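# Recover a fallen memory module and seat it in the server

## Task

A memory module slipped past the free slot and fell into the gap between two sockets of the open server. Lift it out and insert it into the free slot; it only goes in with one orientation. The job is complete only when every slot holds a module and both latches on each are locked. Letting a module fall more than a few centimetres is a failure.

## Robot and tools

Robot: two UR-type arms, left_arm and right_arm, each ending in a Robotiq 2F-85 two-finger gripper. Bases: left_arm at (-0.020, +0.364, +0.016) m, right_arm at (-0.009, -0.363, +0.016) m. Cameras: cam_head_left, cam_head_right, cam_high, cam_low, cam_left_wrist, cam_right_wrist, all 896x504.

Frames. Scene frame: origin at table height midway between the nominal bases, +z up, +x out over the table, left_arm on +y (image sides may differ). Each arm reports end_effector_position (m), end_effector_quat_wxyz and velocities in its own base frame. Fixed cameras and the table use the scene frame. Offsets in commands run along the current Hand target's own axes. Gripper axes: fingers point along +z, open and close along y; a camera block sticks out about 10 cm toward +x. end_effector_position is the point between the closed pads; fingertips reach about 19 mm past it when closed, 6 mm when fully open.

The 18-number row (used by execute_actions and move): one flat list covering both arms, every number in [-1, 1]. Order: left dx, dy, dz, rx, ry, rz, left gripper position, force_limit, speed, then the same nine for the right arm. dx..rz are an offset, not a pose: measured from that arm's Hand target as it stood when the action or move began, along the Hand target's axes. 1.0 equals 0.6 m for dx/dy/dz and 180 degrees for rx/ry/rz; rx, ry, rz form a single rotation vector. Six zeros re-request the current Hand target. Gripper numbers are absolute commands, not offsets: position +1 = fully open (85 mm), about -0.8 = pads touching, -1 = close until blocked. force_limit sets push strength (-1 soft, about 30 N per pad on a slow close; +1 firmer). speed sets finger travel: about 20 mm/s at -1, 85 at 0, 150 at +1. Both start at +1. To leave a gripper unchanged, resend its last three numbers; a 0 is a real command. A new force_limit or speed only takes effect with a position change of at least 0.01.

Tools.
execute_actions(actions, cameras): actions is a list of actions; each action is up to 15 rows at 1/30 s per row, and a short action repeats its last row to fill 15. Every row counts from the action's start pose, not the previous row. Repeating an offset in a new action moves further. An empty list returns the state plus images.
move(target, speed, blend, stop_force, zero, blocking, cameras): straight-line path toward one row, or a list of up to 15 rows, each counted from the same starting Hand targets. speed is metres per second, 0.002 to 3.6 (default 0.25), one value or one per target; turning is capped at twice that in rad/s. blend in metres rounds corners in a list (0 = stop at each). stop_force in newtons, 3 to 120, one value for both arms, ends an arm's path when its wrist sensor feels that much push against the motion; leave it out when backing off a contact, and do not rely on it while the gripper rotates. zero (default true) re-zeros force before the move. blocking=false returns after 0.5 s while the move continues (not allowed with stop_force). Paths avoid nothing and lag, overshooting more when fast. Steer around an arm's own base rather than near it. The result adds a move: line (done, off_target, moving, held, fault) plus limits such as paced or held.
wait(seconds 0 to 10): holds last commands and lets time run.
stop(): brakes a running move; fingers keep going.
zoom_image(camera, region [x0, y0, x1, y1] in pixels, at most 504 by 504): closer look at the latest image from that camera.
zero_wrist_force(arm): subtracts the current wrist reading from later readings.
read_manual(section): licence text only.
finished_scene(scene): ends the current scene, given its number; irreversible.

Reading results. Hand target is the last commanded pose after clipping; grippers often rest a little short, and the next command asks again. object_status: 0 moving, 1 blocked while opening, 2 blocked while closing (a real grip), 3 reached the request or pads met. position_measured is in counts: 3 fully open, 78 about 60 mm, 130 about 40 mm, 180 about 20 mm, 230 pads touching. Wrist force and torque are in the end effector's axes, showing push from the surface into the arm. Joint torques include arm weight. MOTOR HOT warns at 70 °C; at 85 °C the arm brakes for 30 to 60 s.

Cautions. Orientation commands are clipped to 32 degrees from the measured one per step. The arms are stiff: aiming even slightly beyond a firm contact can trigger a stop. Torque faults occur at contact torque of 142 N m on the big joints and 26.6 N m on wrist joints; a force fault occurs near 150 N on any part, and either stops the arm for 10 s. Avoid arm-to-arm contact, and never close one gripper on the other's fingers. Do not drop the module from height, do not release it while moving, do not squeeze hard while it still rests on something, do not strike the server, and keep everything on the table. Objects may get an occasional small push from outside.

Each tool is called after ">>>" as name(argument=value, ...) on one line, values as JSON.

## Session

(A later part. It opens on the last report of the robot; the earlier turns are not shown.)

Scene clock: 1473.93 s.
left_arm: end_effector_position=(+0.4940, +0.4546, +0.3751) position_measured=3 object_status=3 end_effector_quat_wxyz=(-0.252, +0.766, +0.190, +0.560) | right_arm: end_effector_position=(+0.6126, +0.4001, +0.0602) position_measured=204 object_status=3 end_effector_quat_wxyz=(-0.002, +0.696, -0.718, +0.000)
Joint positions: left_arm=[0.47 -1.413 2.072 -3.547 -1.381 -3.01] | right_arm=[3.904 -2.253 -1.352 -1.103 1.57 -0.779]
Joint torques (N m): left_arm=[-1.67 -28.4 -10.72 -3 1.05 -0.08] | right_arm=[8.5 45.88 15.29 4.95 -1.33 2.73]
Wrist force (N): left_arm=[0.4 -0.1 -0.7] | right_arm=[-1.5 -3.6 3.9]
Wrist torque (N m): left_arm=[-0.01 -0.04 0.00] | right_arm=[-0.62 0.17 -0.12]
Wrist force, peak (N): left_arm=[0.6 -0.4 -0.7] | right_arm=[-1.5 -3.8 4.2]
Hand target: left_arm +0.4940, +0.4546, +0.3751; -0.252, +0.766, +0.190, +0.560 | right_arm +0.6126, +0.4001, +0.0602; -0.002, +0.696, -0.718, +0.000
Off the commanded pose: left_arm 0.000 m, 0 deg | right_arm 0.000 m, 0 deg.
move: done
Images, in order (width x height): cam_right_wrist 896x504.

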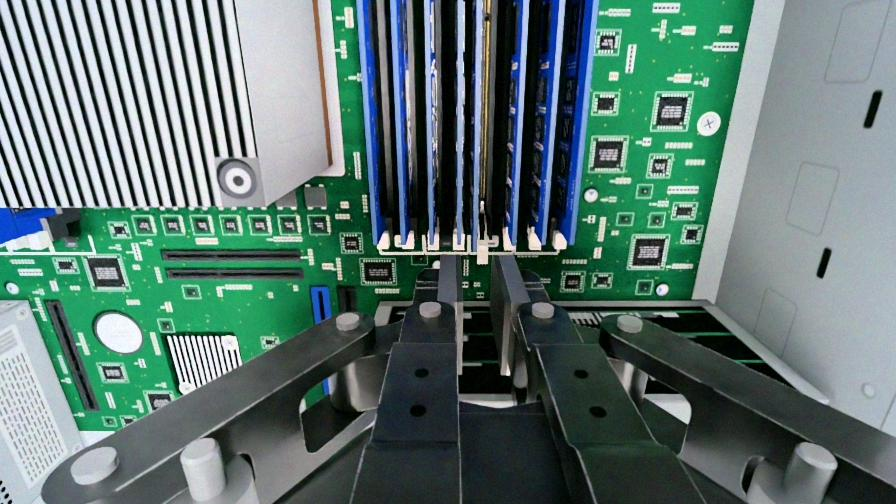

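>>> move(target=[[0,0,0,0,0,0,1,1,1,0.0045,-0.0007,0,0,0,0,-0.59,0,0],[0,0,0,0,0,0,1,1,1,0.0045,-0.0007,0.0227,0,0,0,-0.59,0,0]], speed=[0.03,0.015], stop_force=6, cameras=["cam_right_wrist"])

>>> zoom_image(camera="cam_right_wrist", region=[420, 210, 520, 290])

Scene clock: 1485.53 s.
left_arm: end_effector_position=(+0.4940, +0.4546, +0.3751) position_measured=3 object_status=3 end_effector_quat_wxyz=(-0.252, +0.766, +0.190, +0.560) | right_arm: end_effector_position=(+0.6129, +0.3974, +0.0466) position_measured=204 object_status=3 end_effector_quat_wxyz=(-0.002, +0.696, -0.718, +0.000)
Joint positions: left_arm=[0.47 -1.413 2.072 -3.547 -1.381 -3.01] | right_arm=[3.901 -2.266 -1.369 -1.074 1.57 -0.782]
Joint torques (N m): left_arm=[-2.16 -28.61 -11.7 -3 0.99 -0.08] | right_arm=[-14.53 42.18 9.56 1.84 -2.91 -2.79]
Wrist force (N): left_arm=[-0.1 0.1 -0.5] | right_arm=[-17.9 -3.6 1.6]
Wrist torque (N m): left_arm=[0.01 0.01 0.01] | right_arm=[-0.60 0.36 -0.05]
Wrist force, peak (N): left_arm=[0.7 0.3 -0.8] | right_arm=[-18.3 -3.8 0.5]
Hand target: left_arm +0.4940, +0.4546, +0.3751; -0.252, +0.766, +0.190, +0.560 | right_arm +0.6129, +0.3974, +0.0466; -0.002, +0.696, -0.718, +0.000
Off the commanded pose: left_arm 0.000 m, 0 deg | right_arm 0.000 m, 0 deg.
move: done
Images, in order (width x height): cam_right_wrist 896x504.

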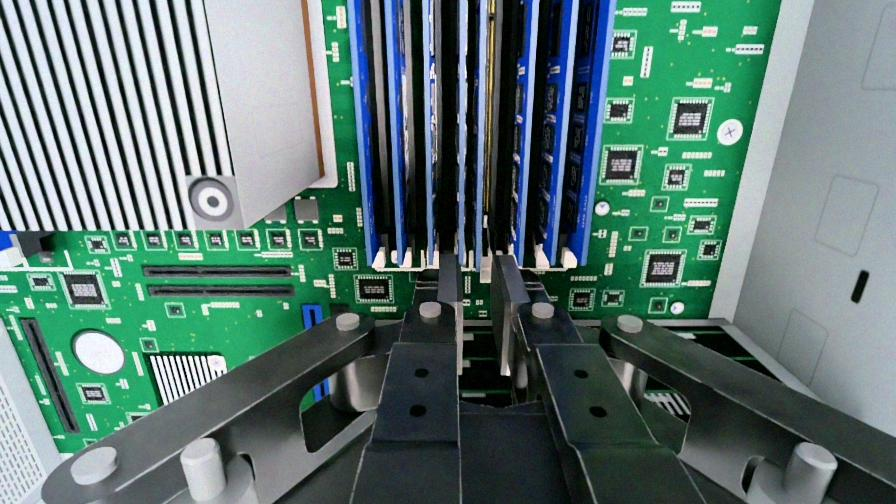

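Scaled by 5.040 from the camera's 896x504 image, which has a finer 1280x720 frame.

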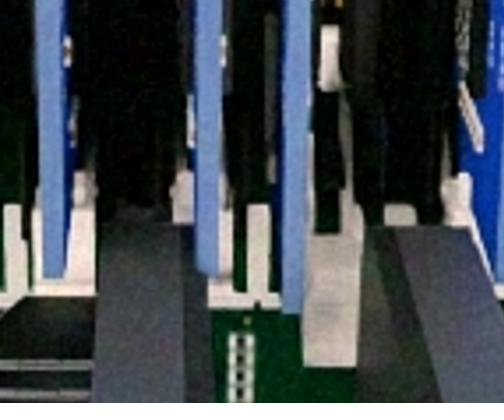

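>>> move(target=[[0,0,0,0,0,0,1,1,1,-0.0012,0,0,0,0,0,-0.59,0,0],[0,0,0,0,0,0,1,1,1,-0.0012,0,0,0,0,0,-1,-0.3,-1]], speed=[0.02,0.02])

>>> wait(seconds=0.4, cameras=["cam_right_wrist"])

>>> zoom_image(camera="cam_right_wrist", region=[420, 210, 520, 290])

Scene clock: 1495.07 s.
left_arm: end_effector_position=(+0.4940, +0.4546, +0.3751) position_measured=3 object_status=3 end_effector_quat_wxyz=(-0.252, +0.766, +0.190, +0.560) | right_arm: end_effector_position=(+0.6130, +0.3981, +0.0466) position_measured=230 object_status=0 end_effector_quat_wxyz=(-0.002, +0.696, -0.718, +0.000)
Joint positions: left_arm=[0.47 -1.413 2.072 -3.547 -1.381 -3.01] | right_arm=[3.901 -2.267 -1.368 -1.075 1.57 -0.781]
Joint torques (N m): left_arm=[-1.28 -28.12 -10.38 -2.98 0.93 -0.21] | right_arm=[2.82 49.88 19.45 -1.36 0.2 2.93]
Wrist force (N): left_arm=[0.1 0.4 -0.6] | right_arm=[-13.5 -9.9 4.9]
Wrist torque (N m): left_arm=[0.07 -0.02 0.00] | right_arm=[-0.54 0.27 -0.20]
Wrist force, peak (N): left_arm=[-0.1 0.3 -1.0] | right_arm=[-18.6 -3.6 0.1]
Hand target: left_arm +0.4940, +0.4546, +0.3751; -0.252, +0.766, +0.190, +0.560 | right_arm +0.6130, +0.3981, +0.0466; -0.002, +0.696, -0.718, +0.000
Off the commanded pose: left_arm 0.000 m, 0 deg | right_arm 0.000 m, 0 deg.
move: done

Scene clock: 1495.47 s.
left_arm: end_effector_position=(+0.4940, +0.4546, +0.3751) position_measured=3 object_status=3 end_effector_quat_wxyz=(-0.252, +0.766, +0.190, +0.560) | right_arm: end_effector_position=(+0.6130, +0.3981, +0.0466) position_measured=230 object_status=3 end_effector_quat_wxyz=(-0.002, +0.696, -0.718, +0.000)
Joint positions: left_arm=[0.47 -1.413 2.072 -3.547 -1.381 -3.01] | right_arm=[3.901 -2.267 -1.368 -1.075 1.57 -0.781]
Joint torques (N m): left_arm=[-1.22 -28.26 -10.72 -3.05 0.94 -0.19] | right_arm=[2.68 52.11 16.53 -1.36 0.52 2.87]
Wrist force (N): left_arm=[0.1 -0.2 -0.7] | right_arm=[-13.7 -10.0 4.5]
Wrist torque (N m): left_arm=[-0.03 -0.02 0.00] | right_arm=[-0.55 0.29 -0.20]
Wrist force, peak (N): left_arm=[0.4 0.1 -0.9] | right_arm=[-14.0 -10.5 3.4]
Hand target: left_arm +0.4940, +0.4546, +0.3751; -0.252, +0.766, +0.190, +0.560 | right_arm +0.6130, +0.3981, +0.0466; -0.002, +0.696, -0.718, +0.000
Tool commands: left_gripper/position=+1.0 left_gripper/force_limit=+1.0 left_gripper/speed=+1.0 right_gripper/position=-1.0 right_gripper/force_limit=-0.3 right_gripper/speed=-1.0
Off the commanded pose: left_arm 0.000 m, 0 deg | right_arm 0.000 m, 0 deg.
wait: 0.40 s; at rest by 0.17 s
Images, in order (width x height): cam_right_wrist 896x504.

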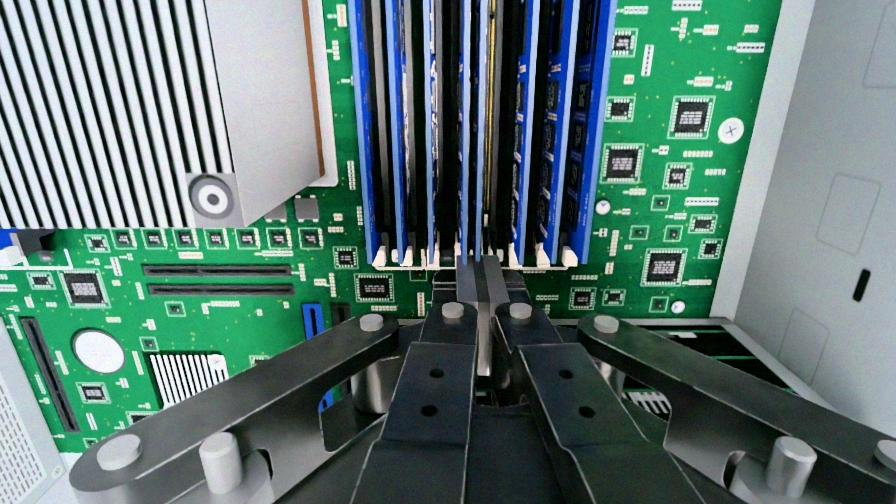

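Scaled by 5.040 from the camera's 896x504 image, which has a finer 1280x720 frame.

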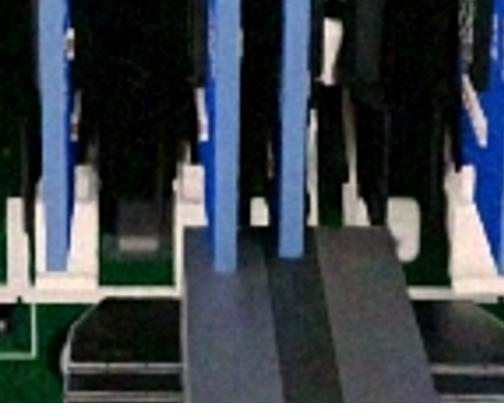

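>>> move(target=[[0,0,0,0,0,0,1,1,1,-0.003,0,0,0,0,0,-0.7,-0.3,-1],[0,0,0,0,0,0,1,1,1,-0.003,0,-0.06,0,0,0,-0.7,-0.3,-1]], speed=[0.03,0.08], cameras=["cam_right_wrist"])

>>> zoom_image(camera="cam_right_wrist", region=[400, 180, 520, 280])

Scene clock: 1544.60 s.
left_arm: end_effector_position=(+0.4940, +0.4546, +0.3751) position_measured=3 object_status=3 end_effector_quat_wxyz=(-0.252, +0.766, +0.190, +0.560) | right_arm: end_effector_position=(+0.6129, +0.3998, +0.0825) position_measured=217 object_status=3 end_effector_quat_wxyz=(-0.002, +0.696, -0.718, +0.000)
Joint positions: left_arm=[0.47 -1.413 2.072 -3.547 -1.381 -3.01] | right_arm=[3.903 -2.23 -1.329 -1.149 1.57 -0.779]
Joint torques (N m): left_arm=[-0.86 -28.36 -10.16 -2.97 0.78 -0.03] | right_arm=[8.86 59.65 29.09 0.43 -0.99 2.85]
Wrist force (N): left_arm=[0.7 0.2 -0.7] | right_arm=[-1.3 -3.8 3.7]
Wrist torque (N m): left_arm=[0.03 -0.10 -0.01] | right_arm=[-0.65 0.14 -0.11]
Wrist force, peak (N): left_arm=[0.1 0.1 -1.1] | right_arm=[-14.1 -10.4 3.5]
Hand target: left_arm +0.4940, +0.4546, +0.3751; -0.252, +0.766, +0.190, +0.560 | right_arm +0.6129, +0.3998, +0.0826; -0.002, +0.696, -0.718, +0.000
Off the commanded pose: left_arm 0.000 m, 0 deg | right_arm 0.000 m, 0 deg.
move: done
Images, in order (width x height): cam_right_wrist 896x504.

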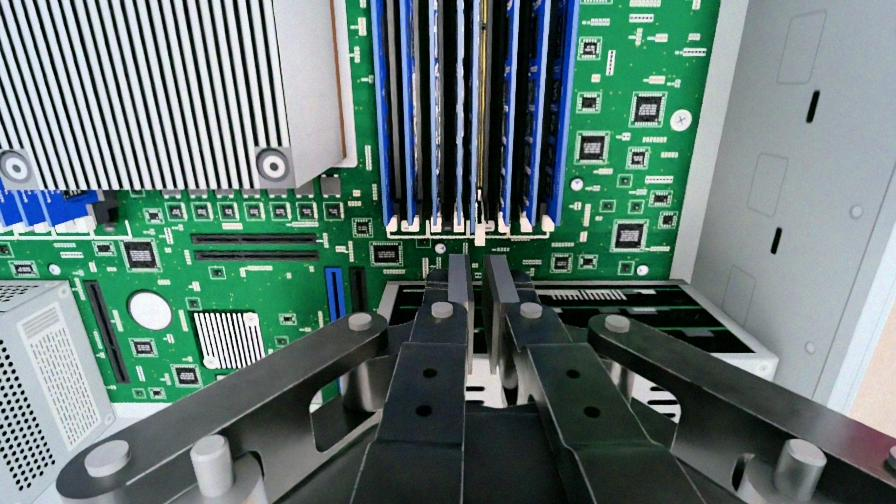

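Scaled by 4.200 from the camera's 896x504 image, which has a finer 1280x720 frame.

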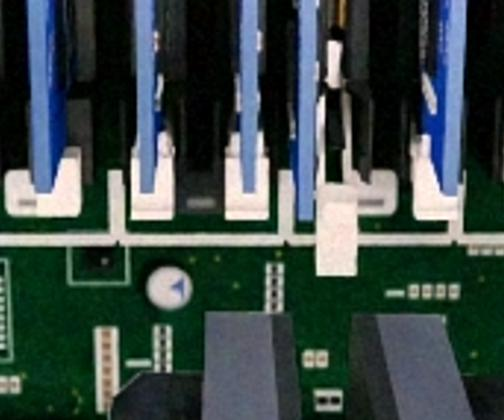

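>>> move(target=[[0,0,0,0,0,0,1,1,1,0.0003,-0.0007,0,0,0,0,-0.59,0,0],[0,0,0,0,0,0,1,1,1,0.0003,-0.0007,0.06,0,0,0,-0.59,0,0]], speed=[0.05,0.04], stop_force=6)

>>> move(target=[0,0,0,0,0,0,1,1,1,0,0,0,0,0,0,-1,-0.3,-1], speed=0.02)

>>> wait(seconds=0.4, cameras=["cam_right_wrist"])

>>> zoom_image(camera="cam_right_wrist", region=[420, 210, 520, 290])

Scene clock: 1570.67 s.
left_arm: end_effector_position=(+0.4940, +0.4546, +0.3751) position_measured=3 object_status=3 end_effector_quat_wxyz=(-0.252, +0.766, +0.190, +0.560) | right_arm: end_effector_position=(+0.6134, +0.3997, +0.0466) position_measured=204 object_status=3 end_effector_quat_wxyz=(-0.002, +0.696, -0.718, +0.000)
Joint positions: left_arm=[0.47 -1.413 2.072 -3.547 -1.381 -3.01] | right_arm=[3.902 -2.269 -1.363 -1.077 1.57 -0.78]
Joint torques (N m): left_arm=[-1.39 -28.18 -9.88 -2.97 0.93 -0.06] | right_arm=[-9.15 46.2 14.77 4.92 0.57 -2.87]
Wrist force (N): left_arm=[0.3 -0.1 -0.3] | right_arm=[-1.1 -3.9 4.0]
Wrist torque (N m): left_arm=[-0.01 -0.05 0.00] | right_arm=[-0.66 0.11 -0.03]
Wrist force, peak (N): left_arm=[0.8 0.1 -1.1] | right_arm=[-1.1 -3.8 4.4]
Hand target: left_arm +0.4940, +0.4546, +0.3751; -0.252, +0.766, +0.190, +0.560 | right_arm +0.6134, +0.3997, +0.0466; -0.002, +0.696, -0.718, +0.000
Off the commanded pose: left_arm 0.000 m, 0 deg | right_arm 0.000 m, 0 deg.
move: done

Scene clock: 1571.50 s.
left_arm: end_effector_position=(+0.4940, +0.4546, +0.3751) position_measured=3 object_status=3 end_effector_quat_wxyz=(-0.252, +0.766, +0.190, +0.560) | right_arm: end_effector_position=(+0.6134, +0.3997, +0.0466) position_measured=230 object_status=0 end_effector_quat_wxyz=(-0.002, +0.696, -0.718, +0.000)
Joint positions: left_arm=[0.47 -1.413 2.072 -3.547 -1.381 -3.01] | right_arm=[3.902 -2.269 -1.363 -1.077 1.57 -0.78]
Joint torques (N m): left_arm=[-1.47 -27.85 -11.06 -3.01 0.97 -0.08] | right_arm=[-8.94 46.3 14.76 4.96 -0.1 -2.96]
Wrist force (N): left_arm=[0.3 -0.2 -0.5] | right_arm=[-1.5 -3.9 4.0]
Wrist torque (N m): left_arm=[-0.03 -0.06 0.00] | right_arm=[-0.67 0.17 -0.04]
Wrist force, peak (N): left_arm=[0.4 -0.2 -0.9] | right_arm=[-1.5 -3.9 4.0]
Hand target: left_arm +0.4940, +0.4546, +0.3751; -0.252, +0.766, +0.190, +0.560 | right_arm +0.6134, +0.3997, +0.0466; -0.002, +0.696, -0.718, +0.000
Off the commanded pose: left_arm 0.000 m, 0 deg | right_arm 0.000 m, 0 deg.
move: done

Scene clock: 1571.90 s.
left_arm: end_effector_position=(+0.4940, +0.4546, +0.3751) position_measured=3 object_status=3 end_effector_quat_wxyz=(-0.252, +0.766, +0.190, +0.560) | right_arm: end_effector_position=(+0.6134, +0.3997, +0.0466) position_measured=230 object_status=3 end_effector_quat_wxyz=(-0.002, +0.696, -0.718, +0.000)
Joint positions: left_arm=[0.47 -1.413 2.072 -3.547 -1.381 -3.01] | right_arm=[3.902 -2.269 -1.363 -1.077 1.57 -0.78]
Joint torques (N m): left_arm=[-1.76 -28.68 -9.92 -3.01 1.01 -0.02] | right_arm=[-9.24 46.34 14.76 4.9 -0.24 -2.92]
Wrist force (N): left_arm=[0.3 0.0 -0.7] | right_arm=[-1.4 -3.8 4.1]
Wrist torque (N m): left_arm=[0.01 -0.04 0.01] | right_arm=[-0.64 0.15 -0.03]
Wrist force, peak (N): left_arm=[0.2 0.0 -0.9] | right_arm=[-1.3 -3.9 4.0]
Hand target: left_arm +0.4940, +0.4546, +0.3751; -0.252, +0.766, +0.190, +0.560 | right_arm +0.6134, +0.3997, +0.0466; -0.002, +0.696, -0.718, +0.000
Tool commands: left_gripper/position=+1.0 left_gripper/force_limit=+1.0 left_gripper/speed=+1.0 right_gripper/position=-1.0 right_gripper/force_limit=-0.3 right_gripper/speed=-1.0
Off the commanded pose: left_arm 0.000 m, 0 deg | right_arm 0.000 m, 0 deg.
wait: 0.40 s; at rest by 0.17 s
Images, in order (width x height): cam_right_wrist 896x504.

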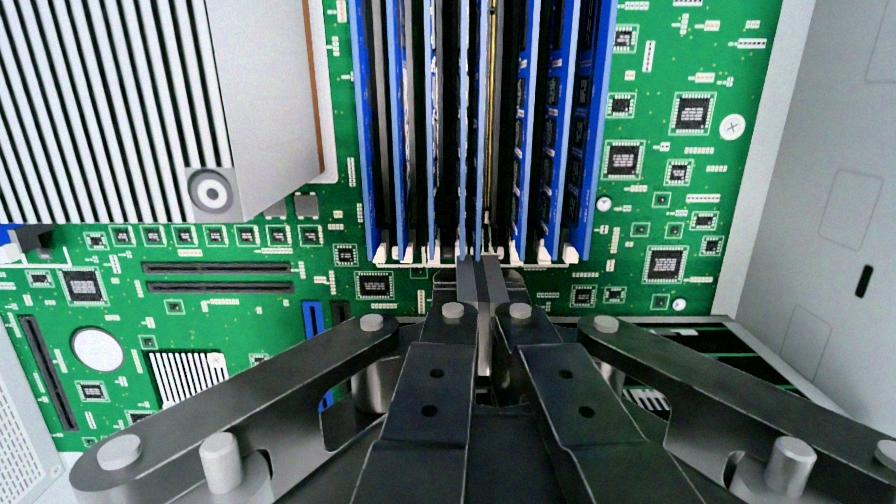

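Scaled by 5.040 from the camera's 896x504 image, which has a finer 1280x720 frame.

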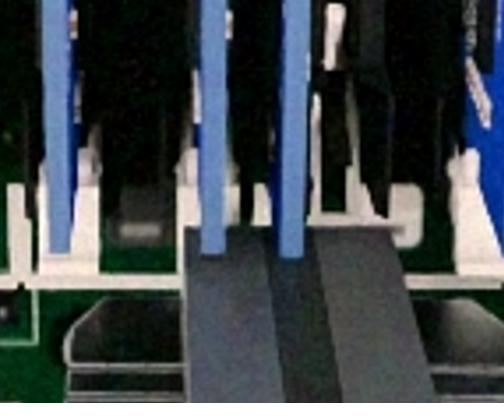

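>>> move(target=[[0,0,0,0,0,0,1,1,1,0,0,-0.0723,0,0,0,-1,0,0],[0,0,0,0,0,0,1,1,1,-0.0035,0.0362,-0.0723,0,0,0,0.096,0,0],[0,0,0,0,0,0,1,1,1,-0.0035,0.0362,0.0017,0,0,0,0.096,0,0]], speed=[0.15,0.15,0.12], cameras=["cam_right_wrist"])

>>> zoom_image(camera="cam_right_wrist", region=[350, 190, 470, 290])

Scene clock: 1609.87 s.
left_arm: end_effector_position=(+0.4940, +0.4546, +0.3751) position_measured=3 object_status=3 end_effector_quat_wxyz=(-0.252, +0.766, +0.190, +0.560) | right_arm: end_effector_position=(+0.5918, +0.4025, +0.0457) position_measured=117 object_status=3 end_effector_quat_wxyz=(-0.002, +0.696, -0.718, +0.000)
Joint positions: left_arm=[0.47 -1.413 2.072 -3.547 -1.381 -3.01] | right_arm=[3.927 -2.235 -1.426 -1.048 1.57 -0.756]
Joint torques (N m): left_arm=[-1.16 -28.23 -9.85 -2.97 0.98 -0.06] | right_arm=[-0.11 46.13 14.08 4.88 -0.36 0.83]
Wrist force (N): left_arm=[0.4 0.0 -0.7] | right_arm=[-1.3 -3.7 4.0]
Wrist torque (N m): left_arm=[0.02 -0.04 0.00] | right_arm=[-0.63 0.14 -0.13]
Wrist force, peak (N): left_arm=[0.5 0.0 -1.0] | right_arm=[0.1 -3.7 5.6]
Hand target: left_arm +0.4940, +0.4546, +0.3751; -0.252, +0.766, +0.190, +0.560 | right_arm +0.5918, +0.4025, +0.0455; -0.002, +0.696, -0.718, +0.000
Off the commanded pose: left_arm 0.000 m, 0 deg | right_arm 0.000 m, 0 deg.
move: done
Images, in order (width x height): cam_right_wrist 896x504.

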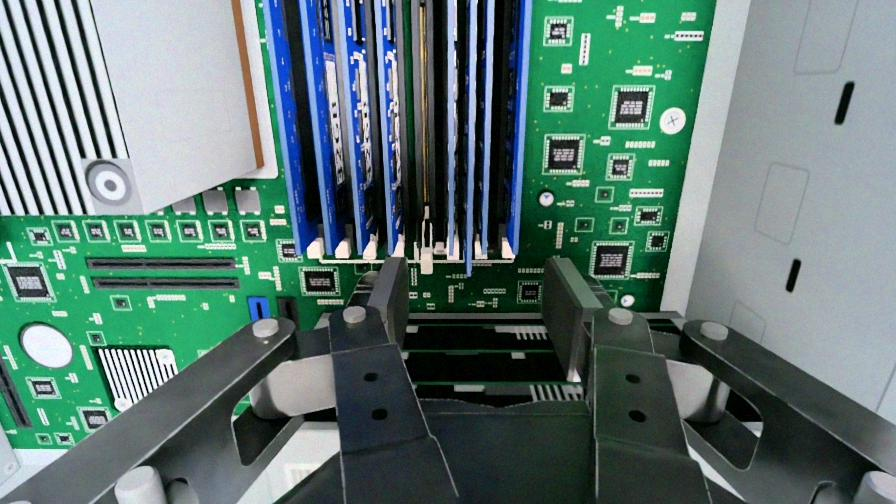

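Scaled by 4.200 from the camera's 896x504 image, which has a finer 1280x720 frame.

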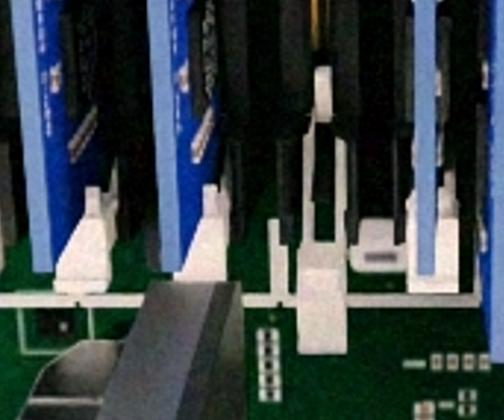

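>>> zoom_image(camera="cam_right_wrist", region=[420, 170, 540, 290])

>>> zoom_image(camera="cam_right_wrist", region=[360, 0, 540, 150])

Scaled by 4.200 from the camera's 896x504 image, which has a finer 1280x720 frame.

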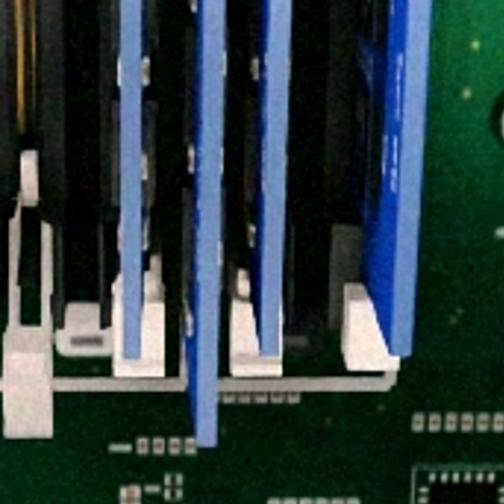

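Scaled by 2.800 from the camera's 896x504 image, which has a finer 1280x720 frame.

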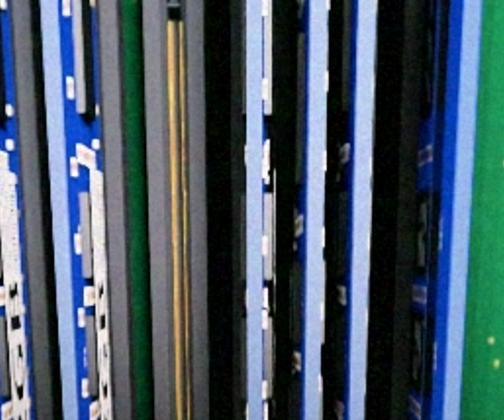

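>>> move(target=[[0,0,0,0,0,0,1,1,1,0,0,-0.04,0,0,0,-0.59,0,0],[0,0,0,0,0,0,1,1,1,0.0042,-0.0045,-0.04,0,0,0,-0.59,0,0],[0,0,0,0,0,0,1,1,1,0.0042,-0.0045,-0.024,0,0,0,-0.59,0,0]], speed=[0.15,0.05,0.05], cameras=["cam_right_wrist"])

>>> zoom_image(camera="cam_right_wrist", region=[420, 200, 540, 300])

>>> zoom_image(camera="cam_right_wrist", region=[400, 0, 540, 120])

Scene clock: 1636.87 s.
left_arm: end_effector_position=(+0.4940, +0.4546, +0.3751) position_measured=3 object_status=3 end_effector_quat_wxyz=(-0.252, +0.766, +0.190, +0.560) | right_arm: end_effector_position=(+0.5944, +0.3998, +0.0601) position_measured=204 object_status=3 end_effector_quat_wxyz=(-0.002, +0.696, -0.718, +0.000)
Joint positions: left_arm=[0.47 -1.413 2.072 -3.547 -1.381 -3.01] | right_arm=[3.921 -2.22 -1.411 -1.078 1.57 -0.761]
Joint torques (N m): left_arm=[-1.46 -28.85 -9.83 -2.8 0.94 -0.04] | right_arm=[-9.16 43.29 14.02 5.05 0.83 -2.89]
Wrist force (N): left_arm=[0.2 -0.1 -0.5] | right_arm=[-1.3 -3.7 4.1]
Wrist torque (N m): left_arm=[-0.02 -0.02 0.00] | right_arm=[-0.64 0.14 0.03]
Wrist force, peak (N): left_arm=[0.3 0.1 -1.0] | right_arm=[-1.3 -4.1 4.2]
Hand target: left_arm +0.4940, +0.4546, +0.3751; -0.252, +0.766, +0.190, +0.560 | right_arm +0.5944, +0.3998, +0.0599; -0.002, +0.696, -0.718, +0.000
Off the commanded pose: left_arm 0.000 m, 0 deg | right_arm 0.000 m, 0 deg.
move: done
Images, in order (width x height): cam_right_wrist 896x504.

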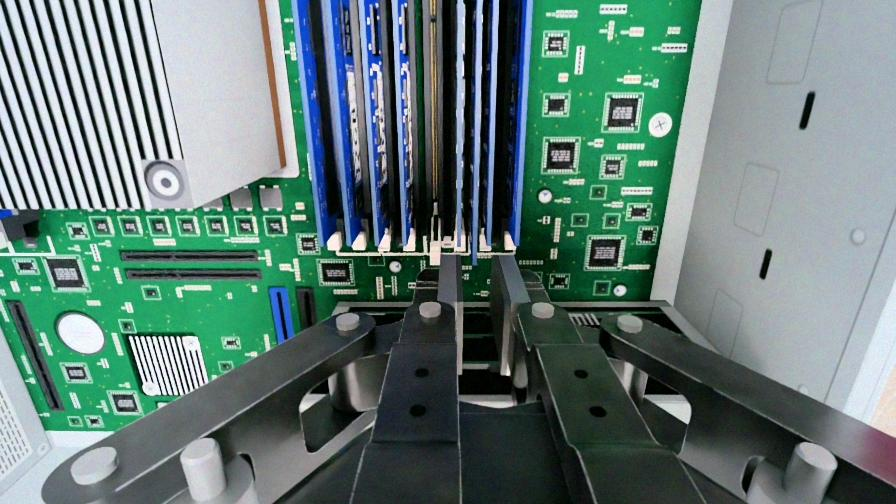

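Scaled by 4.200 from the camera's 896x504 image, which has a finer 1280x720 frame.

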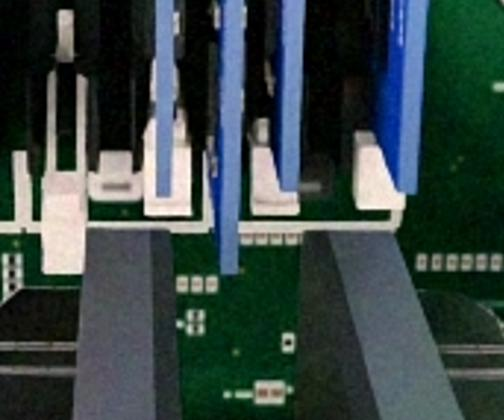

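Scaled by 3.600 from the camera's 896x504 image, which has a finer 1280x720 frame.

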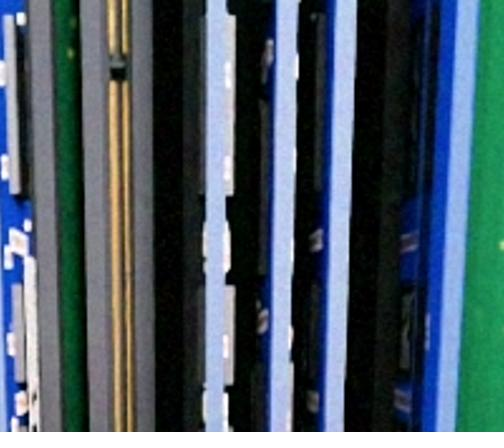

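>>> move(target=[0,0,0,0,0,0,1,1,1,0,-0.0006,0.0223,0,0,0,-0.59,0,0], speed=0.03, stop_force=6, cameras=["cam_right_wrist"])

>>> zoom_image(camera="cam_right_wrist", region=[420, 200, 540, 300])

Scene clock: 1647.00 s.
left_arm: end_effector_position=(+0.4940, +0.4546, +0.3751) position_measured=3 object_status=3 end_effector_quat_wxyz=(-0.252, +0.766, +0.190, +0.560) | right_arm: end_effector_position=(+0.5948, +0.3998, +0.0466) position_measured=204 object_status=3 end_effector_quat_wxyz=(-0.002, +0.696, -0.718, +0.000)
Joint positions: left_arm=[0.47 -1.413 2.072 -3.547 -1.381 -3.01] | right_arm=[3.921 -2.236 -1.422 -1.051 1.57 -0.762]
Joint torques (N m): left_arm=[-1.8 -28.85 -10.11 -3.08 0.77 -0.04] | right_arm=[-9.48 44.72 14.92 4.95 1.17 -2.89]
Wrist force (N): left_arm=[0.3 -0.1 -0.7] | right_arm=[-1.3 -3.9 3.5]
Wrist torque (N m): left_arm=[0.00 -0.04 0.00] | right_arm=[-0.65 0.14 0.03]
Wrist force, peak (N): left_arm=[0.7 0.0 -1.0] | right_arm=[-1.5 -4.1 4.1]
Hand target: left_arm +0.4940, +0.4546, +0.3751; -0.252, +0.766, +0.190, +0.560 | right_arm +0.5948, +0.3998, +0.0466; -0.002, +0.696, -0.718, +0.000
Off the commanded pose: left_arm 0.000 m, 0 deg | right_arm 0.000 m, 0 deg.
move: done
Images, in order (width x height): cam_right_wrist 896x504.

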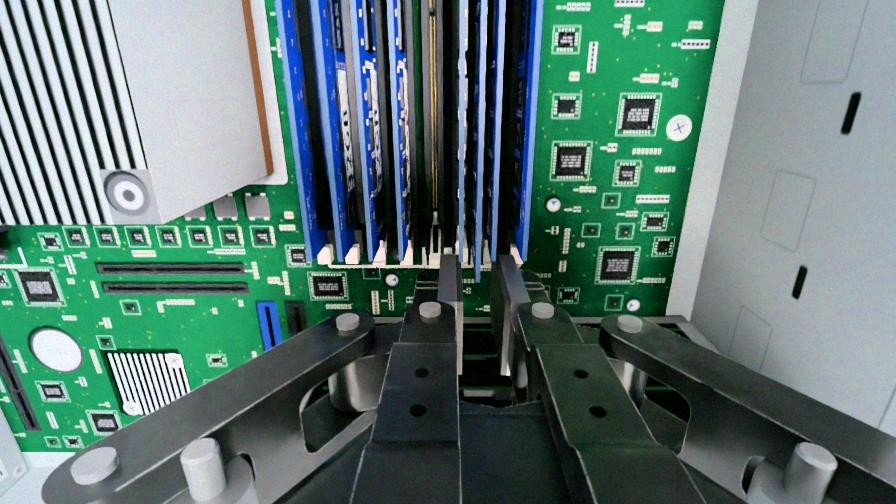

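Scaled by 4.200 from the camera's 896x504 image, which has a finer 1280x720 frame.

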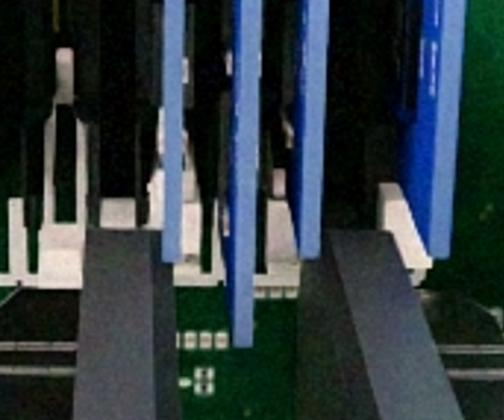

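>>> move(target=[0,0,0,0,0,0,1,1,1,0,0,0,0,0,0,-1,-0.1,-1], speed=0.02)

>>> wait(seconds=0.4, cameras=["cam_right_wrist"])

>>> zoom_image(camera="cam_right_wrist", region=[420, 200, 540, 300])

Scene clock: 1651.77 s.
left_arm: end_effector_position=(+0.4940, +0.4546, +0.3751) position_measured=3 object_status=3 end_effector_quat_wxyz=(-0.252, +0.766, +0.190, +0.560) | right_arm: end_effector_position=(+0.5948, +0.3998, +0.0466) position_measured=229 object_status=0 end_effector_quat_wxyz=(-0.002, +0.696, -0.718, +0.000)
Joint positions: left_arm=[0.47 -1.413 2.072 -3.547 -1.381 -3.01] | right_arm=[3.921 -2.236 -1.422 -1.051 1.57 -0.762]
Joint torques (N m): left_arm=[-1.05 -28.4 -9.4 -3.13 0.96 -0.02] | right_arm=[-9.03 44.67 14.84 4.87 0.31 -2.93]
Wrist force (N): left_arm=[0.0 0.1 -0.7] | right_arm=[-1.2 -3.7 3.0]
Wrist torque (N m): left_arm=[0.01 -0.01 0.01] | right_arm=[-0.65 0.16 0.03]
Wrist force, peak (N): left_arm=[0.7 0.0 -0.9] | right_arm=[-1.2 -4.0 4.1]
Hand target: left_arm +0.4940, +0.4546, +0.3751; -0.252, +0.766, +0.190, +0.560 | right_arm +0.5948, +0.3998, +0.0466; -0.002, +0.696, -0.718, +0.000
Off the commanded pose: left_arm 0.000 m, 0 deg | right_arm 0.000 m, 0 deg.
move: done

Scene clock: 1652.17 s.
left_arm: end_effector_position=(+0.4940, +0.4546, +0.3751) position_measured=3 object_status=3 end_effector_quat_wxyz=(-0.252, +0.766, +0.190, +0.560) | right_arm: end_effector_position=(+0.5948, +0.3998, +0.0466) position_measured=229 object_status=2 end_effector_quat_wxyz=(-0.002, +0.696, -0.718, +0.000)
Joint positions: left_arm=[0.47 -1.413 2.072 -3.547 -1.381 -3.01] | right_arm=[3.921 -2.236 -1.422 -1.051 1.57 -0.762]
Joint torques (N m): left_arm=[-1.95 -28.23 -10.36 -3 0.9 -0.05] | right_arm=[-9.21 45.05 14.4 4.62 0.21 -2.89]
Wrist force (N): left_arm=[0.2 0.0 -0.6] | right_arm=[-1.3 -3.8 2.6]
Wrist torque (N m): left_arm=[0.01 -0.03 0.01] | right_arm=[-0.65 0.16 0.03]
Wrist force, peak (N): left_arm=[0.0 0.0 -0.9] | right_arm=[-1.2 -3.7 3.3]
Hand target: left_arm +0.4940, +0.4546, +0.3751; -0.252, +0.766, +0.190, +0.560 | right_arm +0.5948, +0.3998, +0.0466; -0.002, +0.696, -0.718, +0.000
Tool commands: left_gripper/position=+1.0 left_gripper/force_limit=+1.0 left_gripper/speed=+1.0 right_gripper/position=-1.0 right_gripper/force_limit=-0.1 right_gripper/speed=-1.0
Off the commanded pose: left_arm 0.000 m, 0 deg | right_arm 0.000 m, 0 deg.
wait: 0.40 s; at rest by 0.17 s
Images, in order (width x height): cam_right_wrist 896x504.

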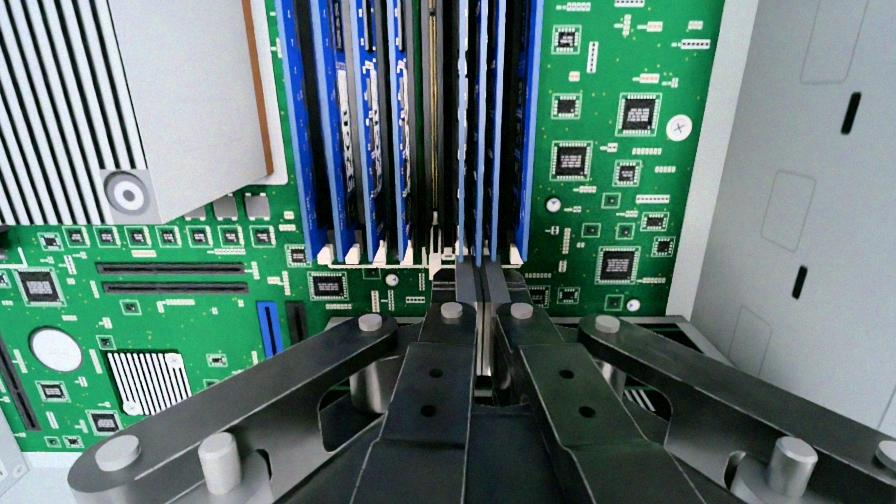

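Scaled by 4.200 from the camera's 896x504 image, which has a finer 1280x720 frame.

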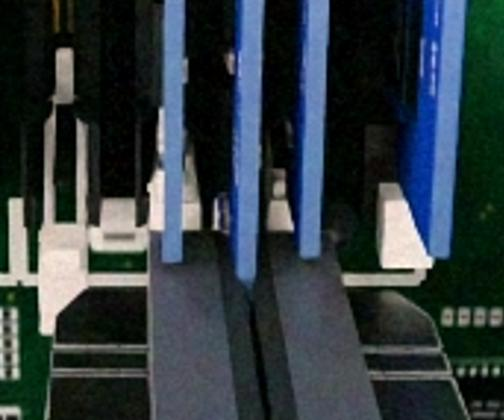

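>>> move(target=[0,0,0,0,0,0,1,1,1,0,0,-0.03,0,0,0,-1,-0.1,-1], speed=0.04, cameras=["cam_right_wrist"])

>>> zoom_image(camera="cam_right_wrist", region=[400, 0, 560, 150])

>>> zoom_image(camera="cam_right_wrist", region=[400, 150, 560, 300])

Scene clock: 1658.67 s.
left_arm: end_effector_position=(+0.4940, +0.4546, +0.3751) position_measured=3 object_status=3 end_effector_quat_wxyz=(-0.252, +0.766, +0.190, +0.560) | right_arm: end_effector_position=(+0.5947, +0.3998, +0.0644) position_measured=229 object_status=2 end_effector_quat_wxyz=(-0.002, +0.696, -0.718, +0.000)
Joint positions: left_arm=[0.47 -1.413 2.072 -3.547 -1.381 -3.01] | right_arm=[3.921 -2.216 -1.406 -1.087 1.57 -0.762]
Joint torques (N m): left_arm=[-1.53 -28.49 -9.86 -2.84 0.98 -0.2] | right_arm=[-6.05 56.93 28.55 0.51 -0.74 -1.88]
Wrist force (N): left_arm=[0.4 -0.1 -0.8] | right_arm=[-1.4 -3.9 3.9]
Wrist torque (N m): left_arm=[0.00 -0.07 0.00] | right_arm=[-0.66 0.14 0.03]
Wrist force, peak (N): left_arm=[0.1 -0.2 -1.2] | right_arm=[-1.2 -3.9 4.4]
Hand target: left_arm +0.4940, +0.4546, +0.3751; -0.252, +0.766, +0.190, +0.560 | right_arm +0.5947, +0.3998, +0.0646; -0.002, +0.696, -0.718, +0.000
Off the commanded pose: left_arm 0.000 m, 0 deg | right_arm 0.000 m, 0 deg.
move: done
Images, in order (width x height): cam_right_wrist 896x504.

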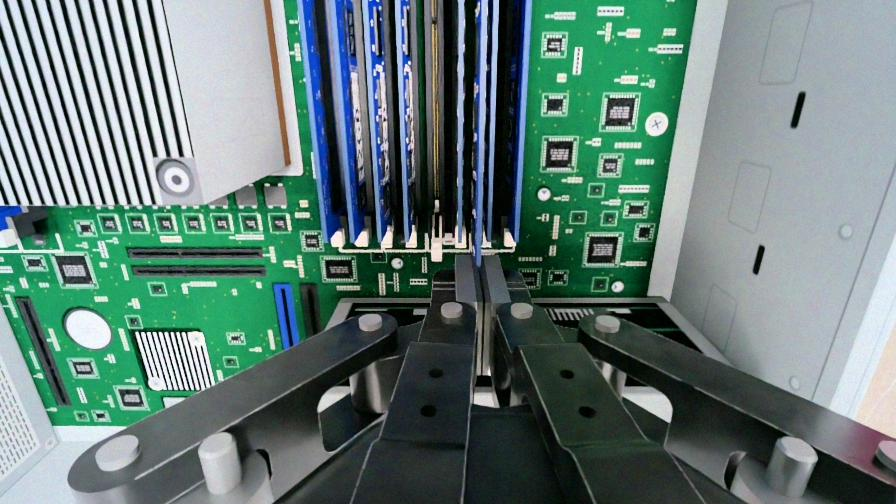

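Scaled by 3.150 from the camera's 896x504 image, which has a finer 1280x720 frame.

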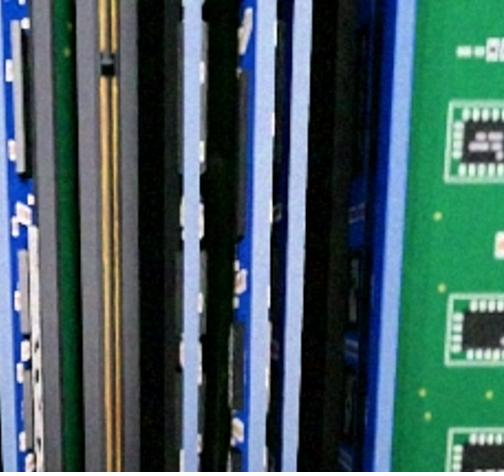

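Scaled by 3.150 from the camera's 896x504 image, which has a finer 1280x720 frame.

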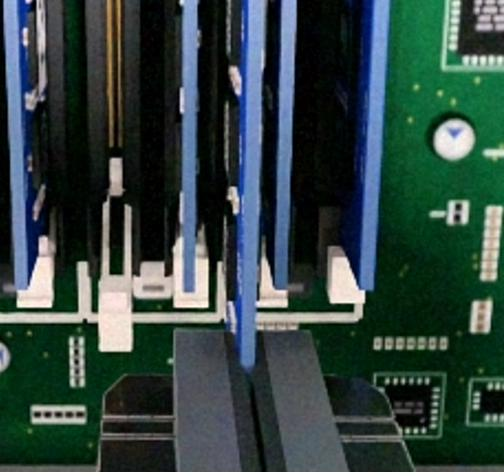

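>>> move(target=[0,0,0,0,0,0,1,1,1,0,0,-0.045,0,0,0,-1,-0.1,-1], speed=0.05, cameras=["cam_right_wrist","cam_low"])

>>> zoom_image(camera="cam_low", region=[400, 170, 620, 330])

>>> zoom_image(camera="cam_right_wrist", region=[360, 0, 560, 180])

Scene clock: 1667.23 s.
left_arm: end_effector_position=(+0.4940, +0.4546, +0.3751) position_measured=3 object_status=3 end_effector_quat_wxyz=(-0.252, +0.766, +0.190, +0.560) | right_arm: end_effector_position=(+0.5946, +0.3997, +0.0914) position_measured=229 object_status=2 end_effector_quat_wxyz=(-0.002, +0.696, -0.718, +0.000)
Joint positions: left_arm=[0.47 -1.413 2.072 -3.547 -1.381 -3.01] | right_arm=[3.921 -2.187 -1.378 -1.144 1.57 -0.762]
Joint torques (N m): left_arm=[-0.83 -29.26 -9.67 -3.02 0.94 -0.05] | right_arm=[5.77 58.09 30.13 0.6 -1.25 2.5]
Wrist force (N): left_arm=[0.4 0.4 -0.6] | right_arm=[-1.3 -3.9 4.0]
Wrist torque (N m): left_arm=[0.06 -0.07 0.00] | right_arm=[-0.66 0.14 0.03]
Wrist force, peak (N): left_arm=[0.3 0.2 -1.1] | right_arm=[-1.5 -3.8 4.5]
Hand target: left_arm +0.4940, +0.4546, +0.3751; -0.252, +0.766, +0.190, +0.560 | right_arm +0.5946, +0.3998, +0.0916; -0.002, +0.696, -0.718, +0.000
Off the commanded pose: left_arm 0.000 m, 0 deg | right_arm 0.000 m, 0 deg.
move: done
Images, in order (width x height): cam_low 896x504, cam_right_wrist 896x504.

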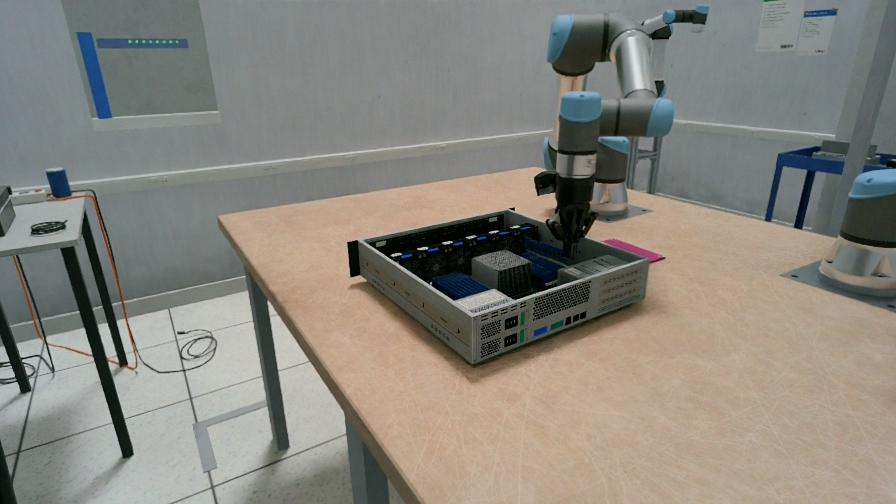

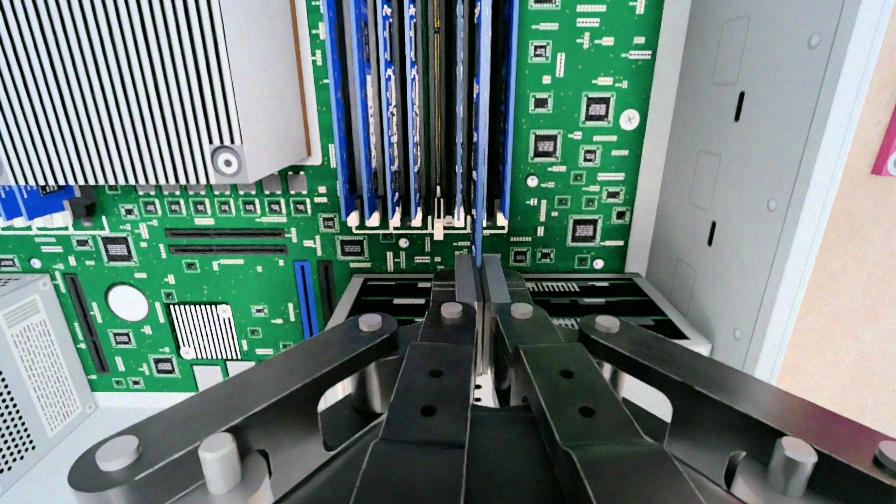

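Scaled by 2.291 from the camera's 896x504 image, which has a finer 1280x720 frame.

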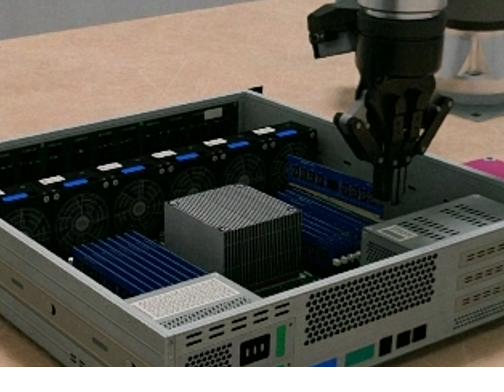

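Scaled by 2.520 from the camera's 896x504 image, which has a finer 1280x720 frame.

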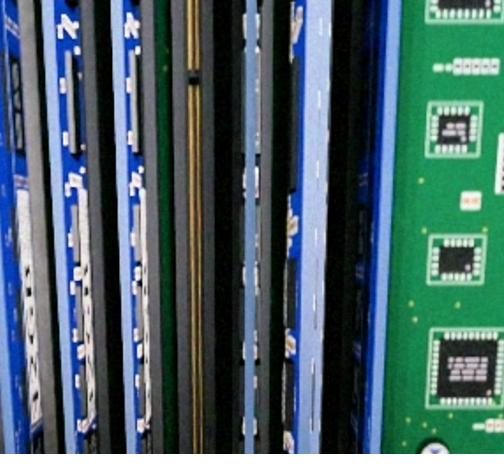

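>>> zoom_image(camera="cam_low", region=[510, 220, 600, 285])

Scaled by 5.600 from the camera's 896x504 image, which has a finer 1280x720 frame.

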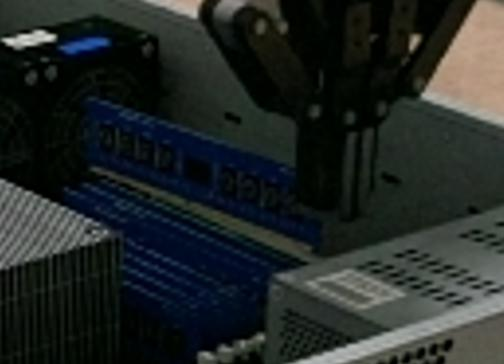

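>>> zoom_image(camera="cam_right_wrist", region=[430, 0, 530, 60])

>>> zoom_image(camera="cam_right_wrist", region=[430, 140, 530, 200])

>>> zoom_image(camera="cam_right_wrist", region=[430, 210, 530, 270])

>>> zoom_image(camera="cam_right_wrist", region=[310, 0, 410, 60])

>>> zoom_image(camera="cam_right_wrist", region=[310, 140, 410, 200])

Scaled by 5.040 from the camera's 896x504 image, which has a finer 1280x720 frame.

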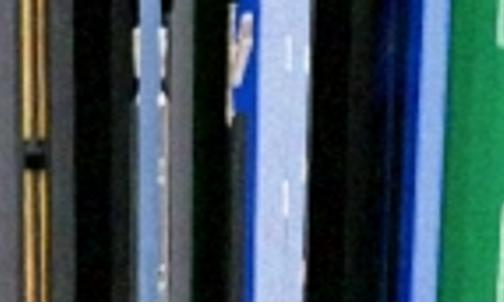

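Scaled by 5.040 from the camera's 896x504 image, which has a finer 1280x720 frame.

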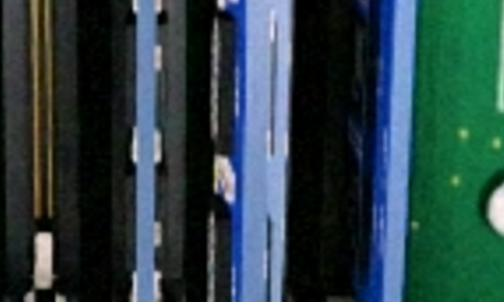

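Scaled by 5.040 from the camera's 896x504 image, which has a finer 1280x720 frame.

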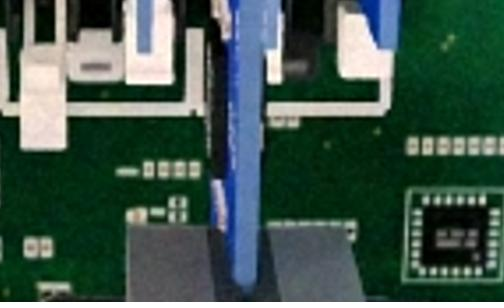

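Scaled by 5.040 from the camera's 896x504 image, which has a finer 1280x720 frame.

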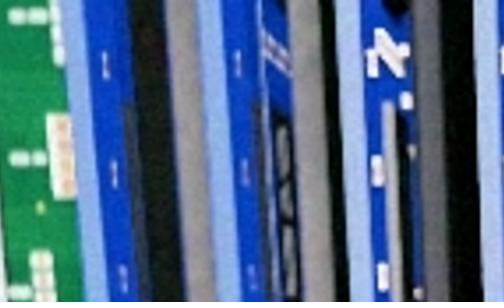

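Scaled by 5.040 from the camera's 896x504 image, which has a finer 1280x720 frame.

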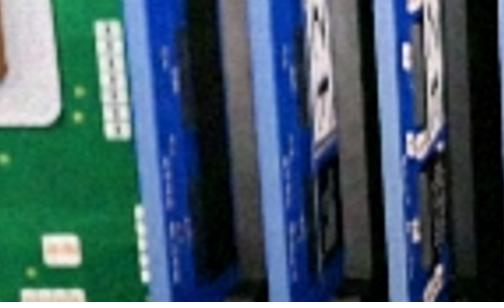

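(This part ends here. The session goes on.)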